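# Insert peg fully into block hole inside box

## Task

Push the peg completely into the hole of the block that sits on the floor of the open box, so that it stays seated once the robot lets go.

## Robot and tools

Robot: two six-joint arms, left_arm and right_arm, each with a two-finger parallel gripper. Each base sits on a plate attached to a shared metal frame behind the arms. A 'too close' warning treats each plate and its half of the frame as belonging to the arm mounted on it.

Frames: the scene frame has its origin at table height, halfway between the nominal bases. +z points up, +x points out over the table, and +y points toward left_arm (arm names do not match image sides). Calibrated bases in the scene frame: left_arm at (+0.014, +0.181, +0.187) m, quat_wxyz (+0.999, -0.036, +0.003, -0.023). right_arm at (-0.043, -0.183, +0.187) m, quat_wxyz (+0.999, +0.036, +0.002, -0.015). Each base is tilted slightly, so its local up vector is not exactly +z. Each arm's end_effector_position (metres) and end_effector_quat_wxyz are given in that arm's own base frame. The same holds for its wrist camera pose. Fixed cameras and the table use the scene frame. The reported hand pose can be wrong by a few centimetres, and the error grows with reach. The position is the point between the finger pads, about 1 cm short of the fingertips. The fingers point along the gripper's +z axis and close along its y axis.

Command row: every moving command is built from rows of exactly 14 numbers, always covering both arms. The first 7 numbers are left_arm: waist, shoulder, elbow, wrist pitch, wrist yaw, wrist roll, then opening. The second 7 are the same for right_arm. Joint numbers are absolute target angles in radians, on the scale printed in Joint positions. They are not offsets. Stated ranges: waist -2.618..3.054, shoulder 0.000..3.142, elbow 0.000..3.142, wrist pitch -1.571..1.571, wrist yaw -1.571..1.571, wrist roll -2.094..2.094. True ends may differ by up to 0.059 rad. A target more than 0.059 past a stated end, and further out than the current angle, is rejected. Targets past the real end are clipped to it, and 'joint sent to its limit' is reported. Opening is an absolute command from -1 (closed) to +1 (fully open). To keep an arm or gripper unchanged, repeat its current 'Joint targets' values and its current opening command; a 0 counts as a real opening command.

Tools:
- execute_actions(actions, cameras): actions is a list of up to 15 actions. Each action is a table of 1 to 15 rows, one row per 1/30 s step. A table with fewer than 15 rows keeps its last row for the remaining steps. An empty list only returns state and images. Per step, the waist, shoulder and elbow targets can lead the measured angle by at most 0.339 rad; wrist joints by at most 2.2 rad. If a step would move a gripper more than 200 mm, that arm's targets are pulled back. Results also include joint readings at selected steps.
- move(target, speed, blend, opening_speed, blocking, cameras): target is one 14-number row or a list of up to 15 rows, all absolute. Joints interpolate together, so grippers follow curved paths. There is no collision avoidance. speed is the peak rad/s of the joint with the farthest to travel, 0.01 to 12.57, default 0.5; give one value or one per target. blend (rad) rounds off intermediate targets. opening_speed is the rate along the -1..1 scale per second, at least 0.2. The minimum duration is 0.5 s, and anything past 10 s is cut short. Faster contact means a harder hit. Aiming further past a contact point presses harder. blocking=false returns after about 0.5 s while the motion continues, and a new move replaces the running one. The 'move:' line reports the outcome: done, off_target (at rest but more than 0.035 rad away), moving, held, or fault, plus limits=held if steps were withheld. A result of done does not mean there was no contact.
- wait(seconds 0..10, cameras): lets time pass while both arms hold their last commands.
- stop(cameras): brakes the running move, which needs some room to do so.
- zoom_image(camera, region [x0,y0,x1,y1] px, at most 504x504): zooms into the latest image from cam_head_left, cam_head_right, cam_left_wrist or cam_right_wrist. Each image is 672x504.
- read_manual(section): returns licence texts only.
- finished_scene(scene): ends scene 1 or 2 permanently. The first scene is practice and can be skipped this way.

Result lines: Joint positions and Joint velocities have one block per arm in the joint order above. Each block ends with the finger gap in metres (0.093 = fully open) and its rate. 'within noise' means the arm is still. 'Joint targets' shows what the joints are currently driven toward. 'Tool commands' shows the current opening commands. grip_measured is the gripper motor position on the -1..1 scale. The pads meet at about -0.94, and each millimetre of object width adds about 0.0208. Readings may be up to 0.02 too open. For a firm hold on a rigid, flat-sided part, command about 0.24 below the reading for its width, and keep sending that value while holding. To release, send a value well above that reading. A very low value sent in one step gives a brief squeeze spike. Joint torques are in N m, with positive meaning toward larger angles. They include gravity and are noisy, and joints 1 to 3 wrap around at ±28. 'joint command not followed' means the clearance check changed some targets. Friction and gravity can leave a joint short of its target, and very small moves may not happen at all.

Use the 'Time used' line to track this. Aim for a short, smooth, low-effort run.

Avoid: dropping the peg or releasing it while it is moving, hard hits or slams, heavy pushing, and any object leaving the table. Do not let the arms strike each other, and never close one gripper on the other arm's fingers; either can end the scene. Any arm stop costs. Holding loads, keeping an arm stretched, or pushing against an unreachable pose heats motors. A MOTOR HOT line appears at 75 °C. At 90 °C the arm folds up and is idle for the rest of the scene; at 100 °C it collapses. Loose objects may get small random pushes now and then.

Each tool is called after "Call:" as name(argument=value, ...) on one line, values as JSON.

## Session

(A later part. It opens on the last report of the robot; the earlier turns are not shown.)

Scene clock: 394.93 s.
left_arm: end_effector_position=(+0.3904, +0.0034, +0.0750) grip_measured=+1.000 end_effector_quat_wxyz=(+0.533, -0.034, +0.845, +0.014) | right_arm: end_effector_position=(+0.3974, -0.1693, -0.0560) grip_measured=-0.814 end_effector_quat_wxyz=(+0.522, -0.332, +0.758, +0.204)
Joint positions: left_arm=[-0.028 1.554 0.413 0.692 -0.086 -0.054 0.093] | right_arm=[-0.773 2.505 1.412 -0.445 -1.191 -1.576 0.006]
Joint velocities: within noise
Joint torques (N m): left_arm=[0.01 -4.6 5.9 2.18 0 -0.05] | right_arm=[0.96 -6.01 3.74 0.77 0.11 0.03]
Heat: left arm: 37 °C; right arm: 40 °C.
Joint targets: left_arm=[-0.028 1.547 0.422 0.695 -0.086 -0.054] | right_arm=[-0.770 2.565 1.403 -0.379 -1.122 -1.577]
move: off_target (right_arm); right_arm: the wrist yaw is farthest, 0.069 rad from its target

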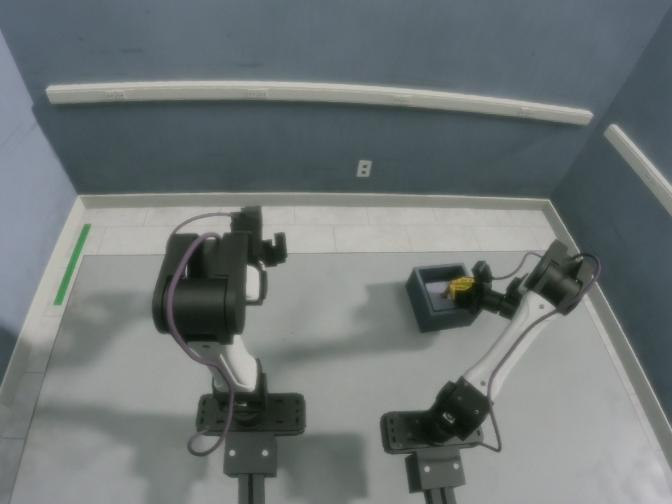

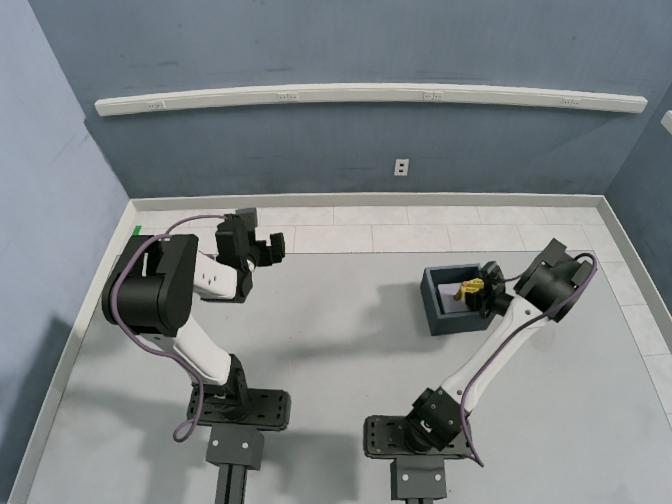

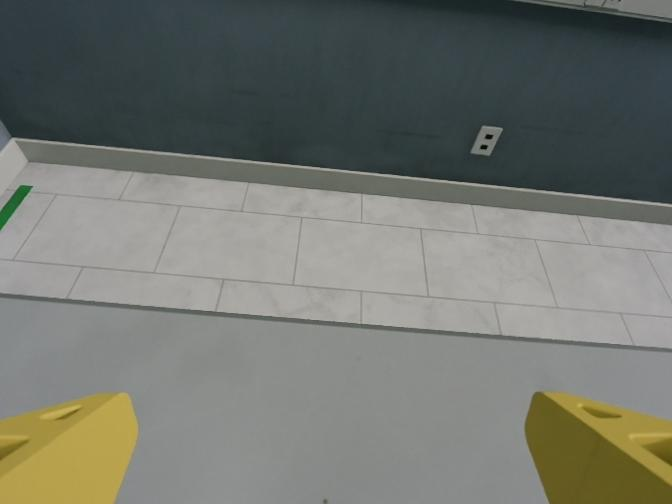

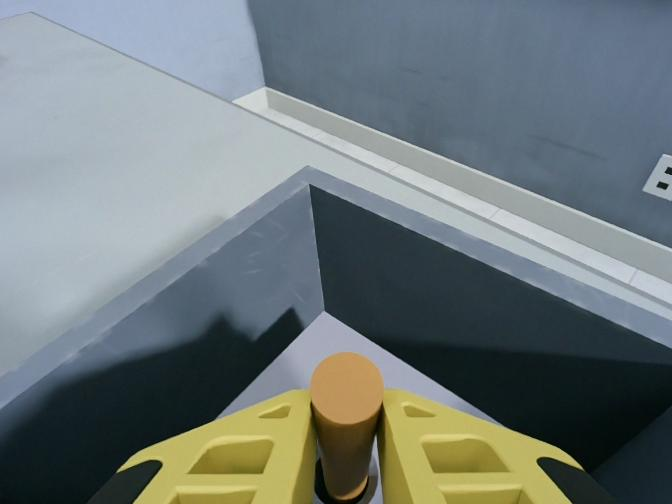

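Call:
move(target=[[-0.028,1.547,0.422,0.695,-0.086,-0.054,1,-0.765,2.490,1.403,-0.450,-1.135,-1.577,-0.95],[-0.028,1.547,0.422,0.695,-0.086,-0.054,1,-0.765,2.490,1.403,-0.450,-1.135,-1.577,0.0],[-0.028,1.547,0.422,0.695,-0.086,-0.054,1,-0.90,2.45,1.403,-0.490,-1.135,-1.577,0.0],[-0.028,1.547,0.422,0.695,-0.086,-0.054,1,-1.0,2.10,1.403,-0.80,-1.135,-1.577,0.0]], speed=[0.3,0.3,0.3,0.7], opening_speed=1.0)

Call:
zoom_image(camera="cam_head_right", region=[415, 255, 505, 345])

Call:
zoom_image(camera="cam_head_left", region=[400, 255, 490, 345])

Scene clock: 406.63 s.
left_arm: end_effector_position=(+0.3904, +0.0034, +0.0750) grip_measured=+1.000 end_effector_quat_wxyz=(+0.533, -0.034, +0.845, +0.014) | right_arm: end_effector_position=(+0.3414, -0.2473, +0.0758) grip_measured=-0.002 end_effector_quat_wxyz=(+0.522, -0.259, +0.803, +0.124)
Joint positions: left_arm=[-0.028 1.554 0.413 0.692 -0.086 -0.054 0.093] | right_arm=[-0.997 2.13 1.412 -0.791 -1.131 -1.582 0.045]
Joint velocities: within noise
Joint torques (N m): left_arm=[-0.01 -4.59 5.9 2.19 0 -0.04] | right_arm=[0.17 -13.16 5.29 0.04 -0.55 0.11]
Heat: left arm: 37 °C; right arm: 41 °C.
Joint targets: left_arm=[-0.028 1.547 0.422 0.695 -0.086 -0.054] | right_arm=[-1.000 2.100 1.403 -0.800 -1.135 -1.577]
move: done; target 2's new numbers were sent with right_arm's wrist yaw 0.056 rad from that target

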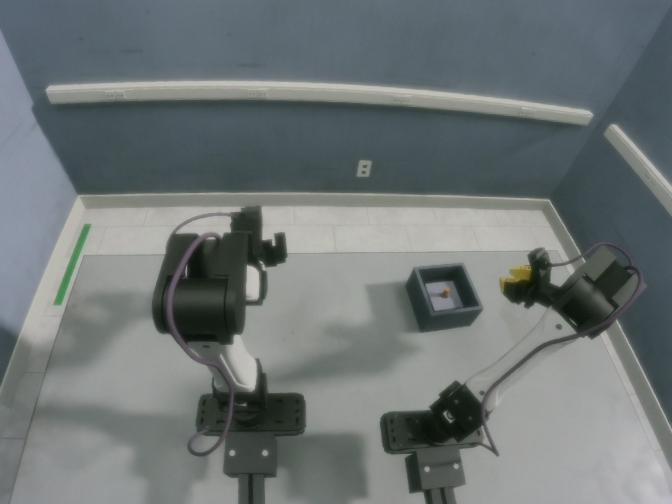

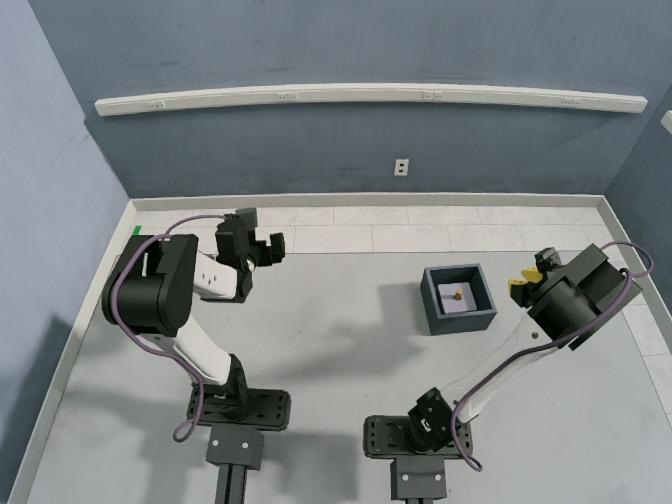

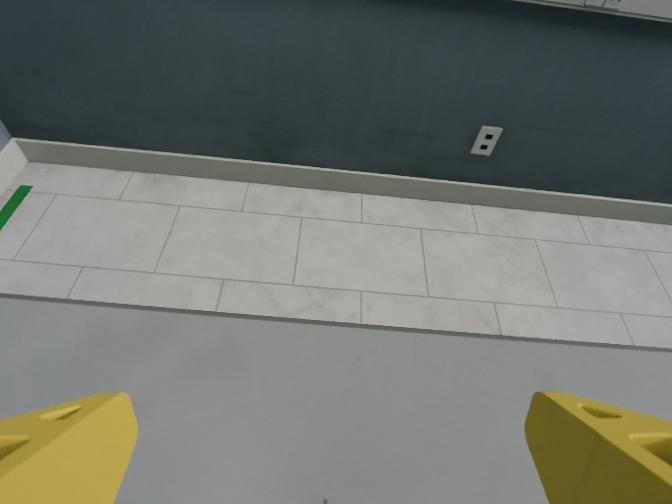

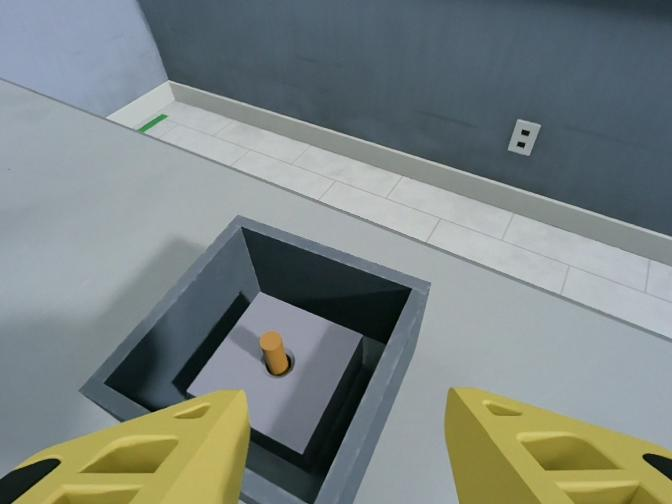

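Scaled by 5.600.

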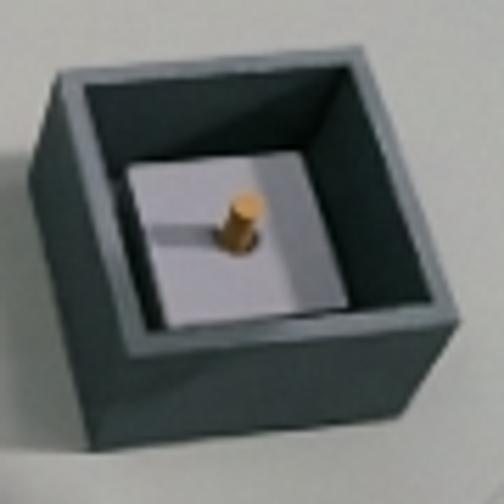

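Scaled by 5.600.

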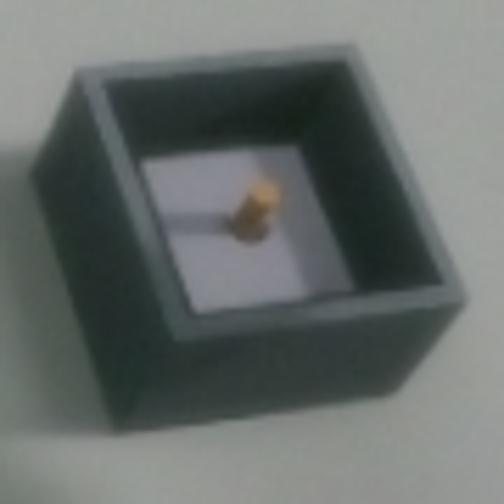

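Call:
move(target=[-0.028,1.547,0.422,0.695,-0.086,-0.054,1,-0.375,2.276,1.640,-0.905,0.066,0,-1], speed=0.8, opening_speed=1.0, cameras=["cam_right_wrist","cam_head_right"])

Call:
zoom_image(camera="cam_head_right", region=[415, 255, 505, 345])

Scene clock: 421.23 s.
left_arm: end_effector_position=(+0.3904, +0.0034, +0.0750) grip_measured=+1.000 end_effector_quat_wxyz=(+0.533, -0.034, +0.845, +0.014) | right_arm: end_effector_position=(+0.3904, -0.1643, -0.0259) grip_measured=-0.975 end_effector_quat_wxyz=(+0.004, +0.180, +0.983, -0.031)
Joint positions: left_arm=[-0.028 1.554 0.413 0.692 -0.086 -0.054 0.093] | right_arm=[-0.375 2.259 1.606 -0.899 0.059 -0.013 0]
Joint velocities: within noise
Joint torques (N m): left_arm=[-0.01 -4.62 5.91 2.19 -0.01 -0.06] | right_arm=[0.81 -9.88 9.83 0.08 0.12 0.18]
Heat: left arm: 38 °C; right arm: 45 °C.
Joint targets: left_arm=[-0.028 1.547 0.422 0.695 -0.086 -0.054] | right_arm=[-0.375 2.276 1.640 -0.905 0.066 0.000]
move: done
Images, in order (width x height): cam_head_right 672x504, cam_right_wrist 672x504.

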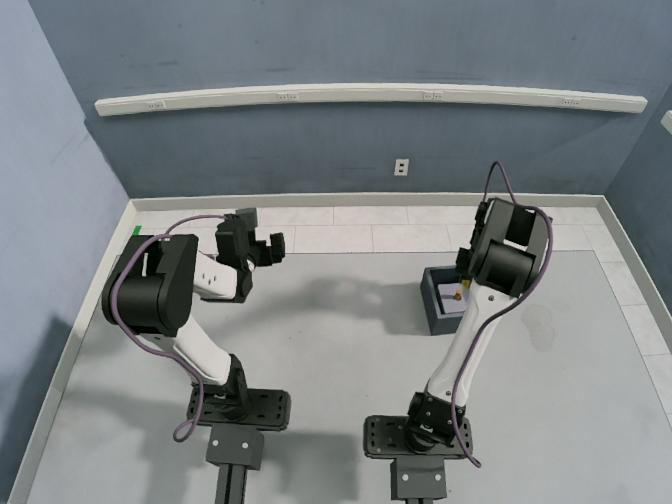

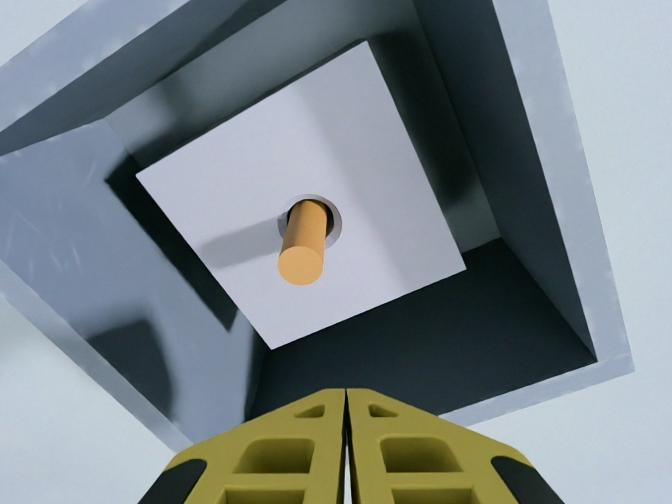

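Scaled by 5.600.

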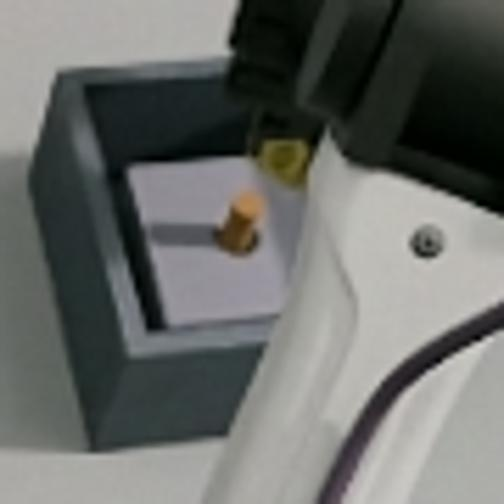

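Call:
move(target=[-0.028,1.547,0.422,0.695,-0.086,-0.054,1,-0.350,2.340,1.660,-0.862,0.066,0,-1], speed=0.4, cameras=["cam_right_wrist","cam_head_right"])

Call:
zoom_image(camera="cam_head_right", region=[415, 255, 505, 345])

Scene clock: 431.13 s.
left_arm: end_effector_position=(+0.3904, +0.0034, +0.0750) grip_measured=+1.000 end_effector_quat_wxyz=(+0.533, -0.034, +0.845, +0.014) | right_arm: end_effector_position=(+0.3939, -0.1572, -0.0492) grip_measured=-0.975 end_effector_quat_wxyz=(-0.011, +0.171, +0.985, -0.029)
Joint positions: left_arm=[-0.028 1.554 0.413 0.692 -0.086 -0.054 0.093] | right_arm=[-0.356 2.327 1.624 -0.88 0.06 -0.012 0]
Joint velocities: within noise
Joint torques (N m): left_arm=[0.03 -4.59 5.91 2.19 -0.01 -0.05] | right_arm=[1.36 -10.44 9.88 0.26 0.12 0.21]
Heat: left arm: 38 °C; right arm: 45 °C.
Joint targets: left_arm=[-0.028 1.547 0.422 0.695 -0.086 -0.054] | right_arm=[-0.350 2.340 1.660 -0.862 0.066 0.000]
move: off_target (right_arm); right_arm: the elbow is farthest, 0.036 rad from its target
Images, in order (width x height): cam_head_right 672x504, cam_right_wrist 672x504.

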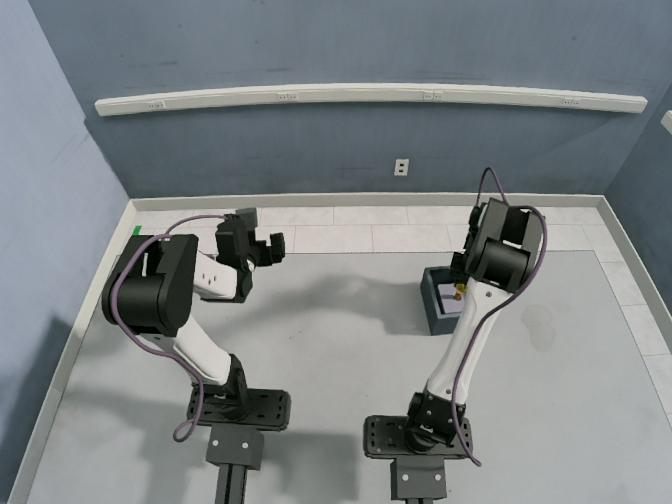

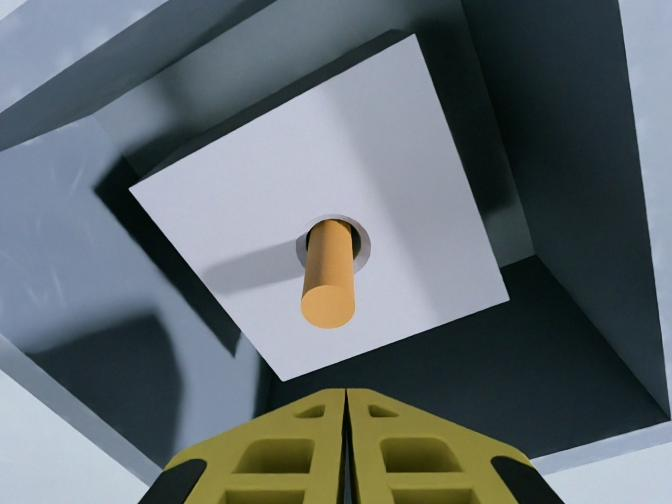

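Scaled by 5.600.

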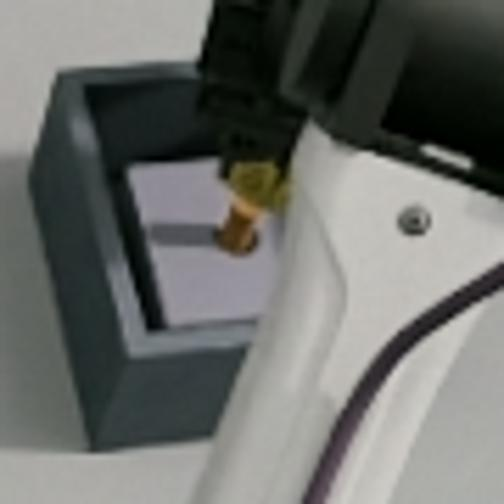

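Call:
move(target=[-0.028,1.547,0.422,0.695,-0.086,-0.054,1,-0.337,2.367,1.635,-0.775,0.066,0,-1], speed=0.3, cameras=["cam_right_wrist","cam_head_right"])

Scene clock: 440.53 s.
left_arm: end_effector_position=(+0.3904, +0.0034, +0.0750) grip_measured=+1.000 end_effector_quat_wxyz=(+0.533, -0.034, +0.845, +0.014) | right_arm: end_effector_position=(+0.4114, -0.1582, -0.0588) grip_measured=-0.975 end_effector_quat_wxyz=(+0.019, +0.166, +0.985, -0.034)
Joint positions: left_arm=[-0.028 1.554 0.413 0.692 -0.086 -0.054 0.093] | right_arm=[-0.344 2.351 1.624 -0.794 0.061 -0.012 0]
Joint velocities: within noise
Joint torques (N m): left_arm=[0.01 -4.6 5.97 2.2 0 -0.05] | right_arm=[1.52 -10.39 7.43 0.4 0.11 0.17]
Heat: left arm: 38 °C; right arm: 45 °C.
Joint targets: left_arm=[-0.028 1.547 0.422 0.695 -0.086 -0.054] | right_arm=[-0.337 2.367 1.635 -0.775 0.066 0.000]
move: done
Images, in order (width x height): cam_head_right 672x504, cam_right_wrist 672x504.

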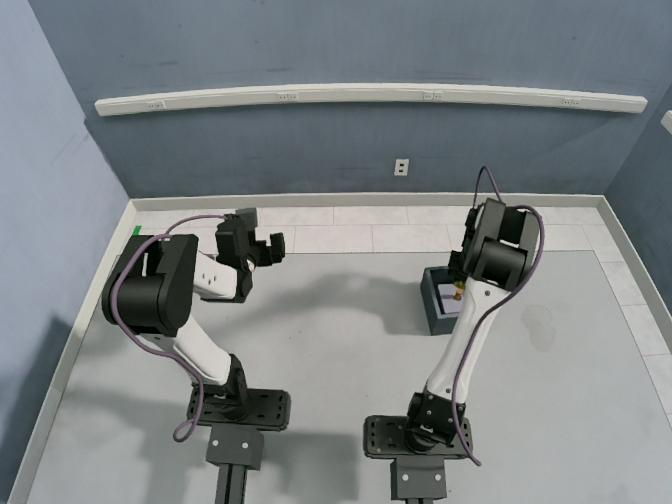

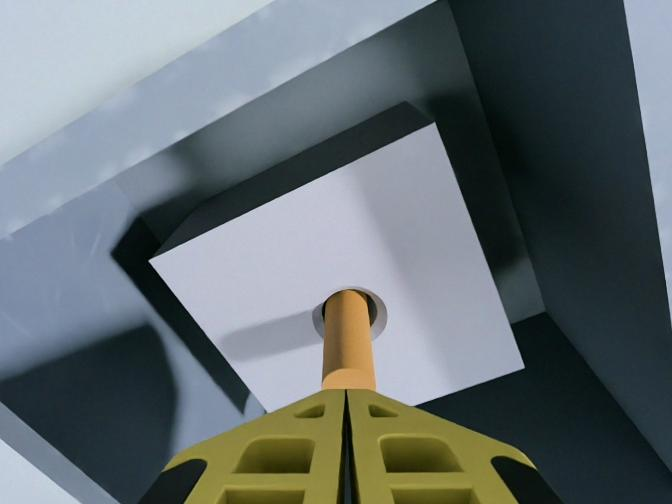

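Call:
move(target=[-0.028,1.547,0.422,0.695,-0.086,-0.054,1,-0.337,2.315,1.538,-0.765,0.066,0,-1], speed=0.3, cameras=["cam_right_wrist","cam_head_right"])

Call:
zoom_image(camera="cam_head_right", region=[415, 255, 505, 345])

Scene clock: 458.47 s.
left_arm: end_effector_position=(+0.3904, +0.0034, +0.0750) grip_measured=+1.000 end_effector_quat_wxyz=(+0.533, -0.034, +0.845, +0.014) | right_arm: end_effector_position=(+0.3908, -0.1509, -0.0725) grip_measured=-0.975 end_effector_quat_wxyz=(-0.008, +0.165, +0.986, -0.030)
Joint positions: left_arm=[-0.028 1.554 0.413 0.692 -0.086 -0.054 0.093] | right_arm=[-0.344 2.349 1.558 -0.785 0.061 -0.012 0]
Joint velocities: within noise
Joint torques (N m): left_arm=[-0.08 -4.66 5.9 2.19 -0.01 -0.06] | right_arm=[1.52 -14.48 4.01 0.33 0.1 0.21]
Heat: left arm: 38 °C; right arm: 43 °C.
Joint targets: left_arm=[-0.028 1.547 0.422 0.695 -0.086 -0.054] | right_arm=[-0.337 2.315 1.538 -0.765 0.066 0.000]
move: done
Images, in order (width x height): cam_head_right 672x504, cam_right_wrist 672x504.

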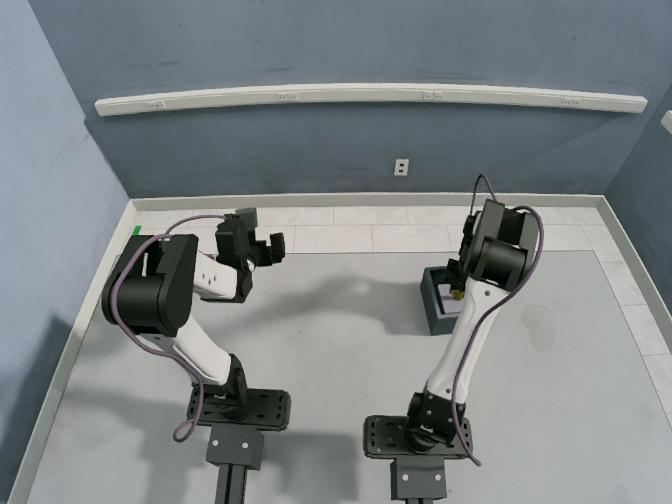

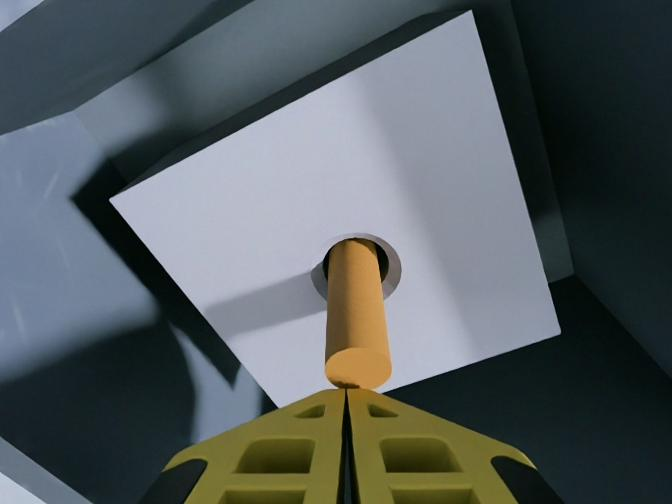

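Scaled by 5.600.

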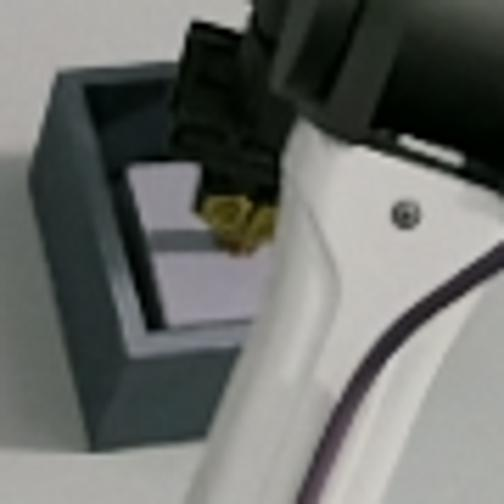

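Call:
move(target=[[-0.028,1.547,0.422,0.695,-0.086,-0.054,1,-0.337,2.295,1.545,-0.772,0.066,0,-1],[-0.028,1.547,0.422,0.695,-0.086,-0.054,1,-0.337,2.408,1.545,-0.690,0.066,0,-1]], speed=[0.3,0.12], cameras=["cam_right_wrist","cam_head_right"])

Call:
zoom_image(camera="cam_head_right", region=[415, 255, 505, 345])

Scene clock: 466.93 s.
left_arm: end_effector_position=(+0.3904, +0.0034, +0.0750) grip_measured=+1.000 end_effector_quat_wxyz=(+0.533, -0.034, +0.845, +0.014) | right_arm: end_effector_position=(+0.3971, -0.1533, -0.0728) grip_measured=-0.975 end_effector_quat_wxyz=(+0.005, +0.166, +0.986, -0.032)
Joint positions: left_arm=[-0.028 1.554 0.413 0.692 -0.086 -0.054 0.093] | right_arm=[-0.344 2.349 1.558 -0.757 0.062 -0.012 0]
Joint velocities: within noise
Joint torques (N m): left_arm=[-0.01 -4.59 5.86 2.19 -0.02 -0.06] | right_arm=[1.51 -6.42 4.77 0.85 0.08 0.18]
Heat: left arm: 38 °C; right arm: 47 °C.
Joint targets: left_arm=[-0.028 1.547 0.422 0.695 -0.086 -0.054] | right_arm=[-0.337 2.408 1.545 -0.690 0.066 0.000]
move: off_target (right_arm); right_arm: the wrist pitch is farthest, 0.067 rad from its target
Images, in order (width x height): cam_head_right 672x504, cam_right_wrist 672x504.

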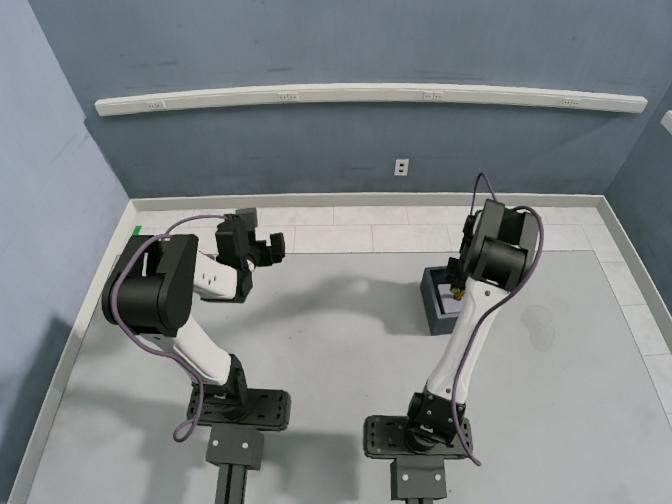

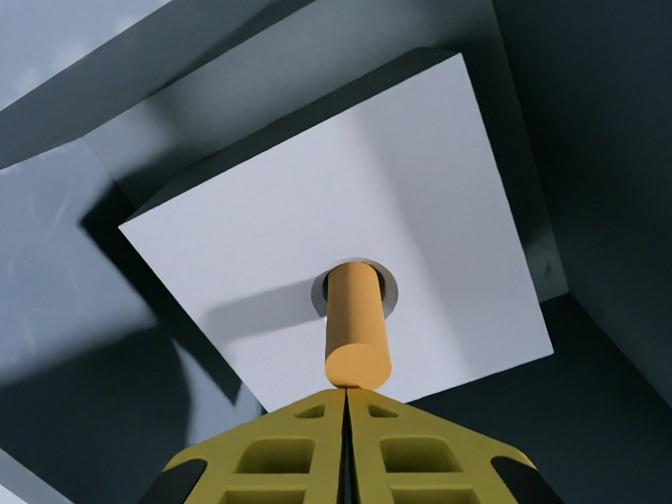

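Scaled by 5.600.

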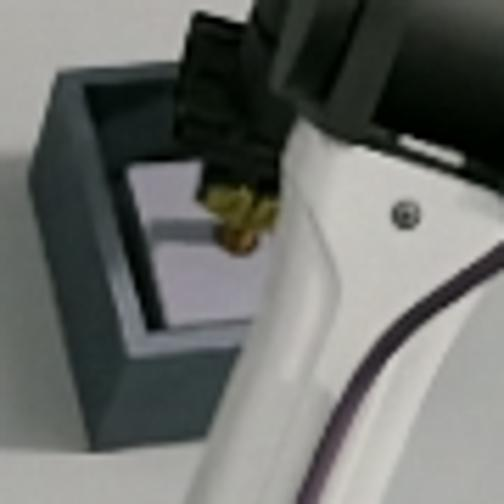

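Call:
move(target=[[-0.028,1.547,0.422,0.695,-0.086,-0.054,1,-0.337,2.335,1.545,-0.772,0.066,0,-1],[-0.028,1.547,0.422,0.695,-0.086,-0.054,1,-0.337,2.05,1.545,-1.0,0.066,0,-1]], speed=0.5, cameras=["cam_right_wrist","cam_head_right"])

Call:
zoom_image(camera="cam_head_right", region=[415, 255, 505, 345])

Scene clock: 474.40 s.
left_arm: end_effector_position=(+0.3904, +0.0034, +0.0750) grip_measured=+1.000 end_effector_quat_wxyz=(+0.533, -0.034, +0.845, +0.014) | right_arm: end_effector_position=(+0.3752, -0.1450, +0.0290) grip_measured=-0.975 end_effector_quat_wxyz=(+0.017, +0.165, +0.985, -0.034)
Joint positions: left_arm=[-0.028 1.554 0.413 0.692 -0.086 -0.054 0.093] | right_arm=[-0.343 2.084 1.552 -0.993 0.062 -0.012 0]
Joint velocities: within noise
Joint torques (N m): left_arm=[-0.03 -4.55 5.85 2.2 -0.02 -0.06] | right_arm=[1.22 -13.38 6.06 0.15 0.08 0.16]
Heat: left arm: 38 °C; right arm: 46 °C.
Joint targets: left_arm=[-0.028 1.547 0.422 0.695 -0.086 -0.054] | right_arm=[-0.337 2.050 1.545 -1.000 0.066 0.000]
move: done
Images, in order (width x height): cam_head_right 672x504, cam_right_wrist 672x504.

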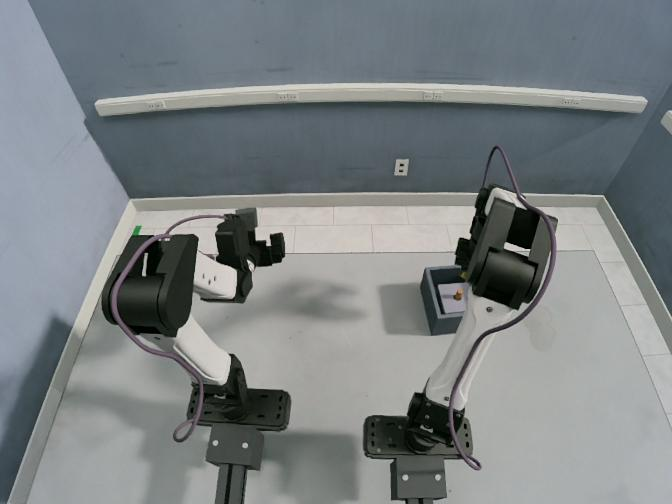

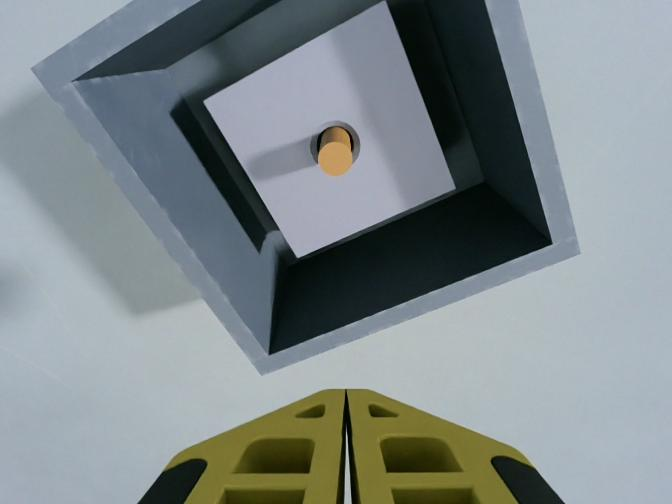

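Scaled by 5.600.

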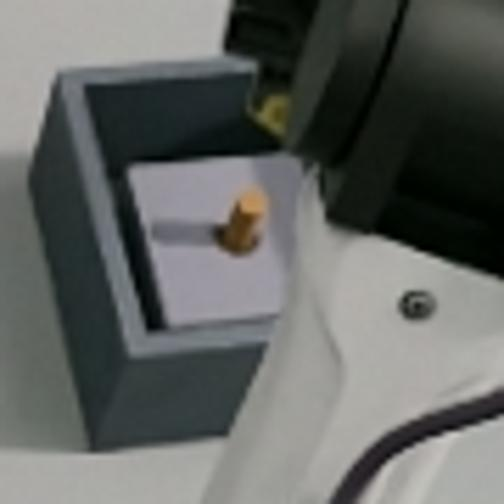

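Call:
finished_scene(scene=1)

The scene is finished: the task was done.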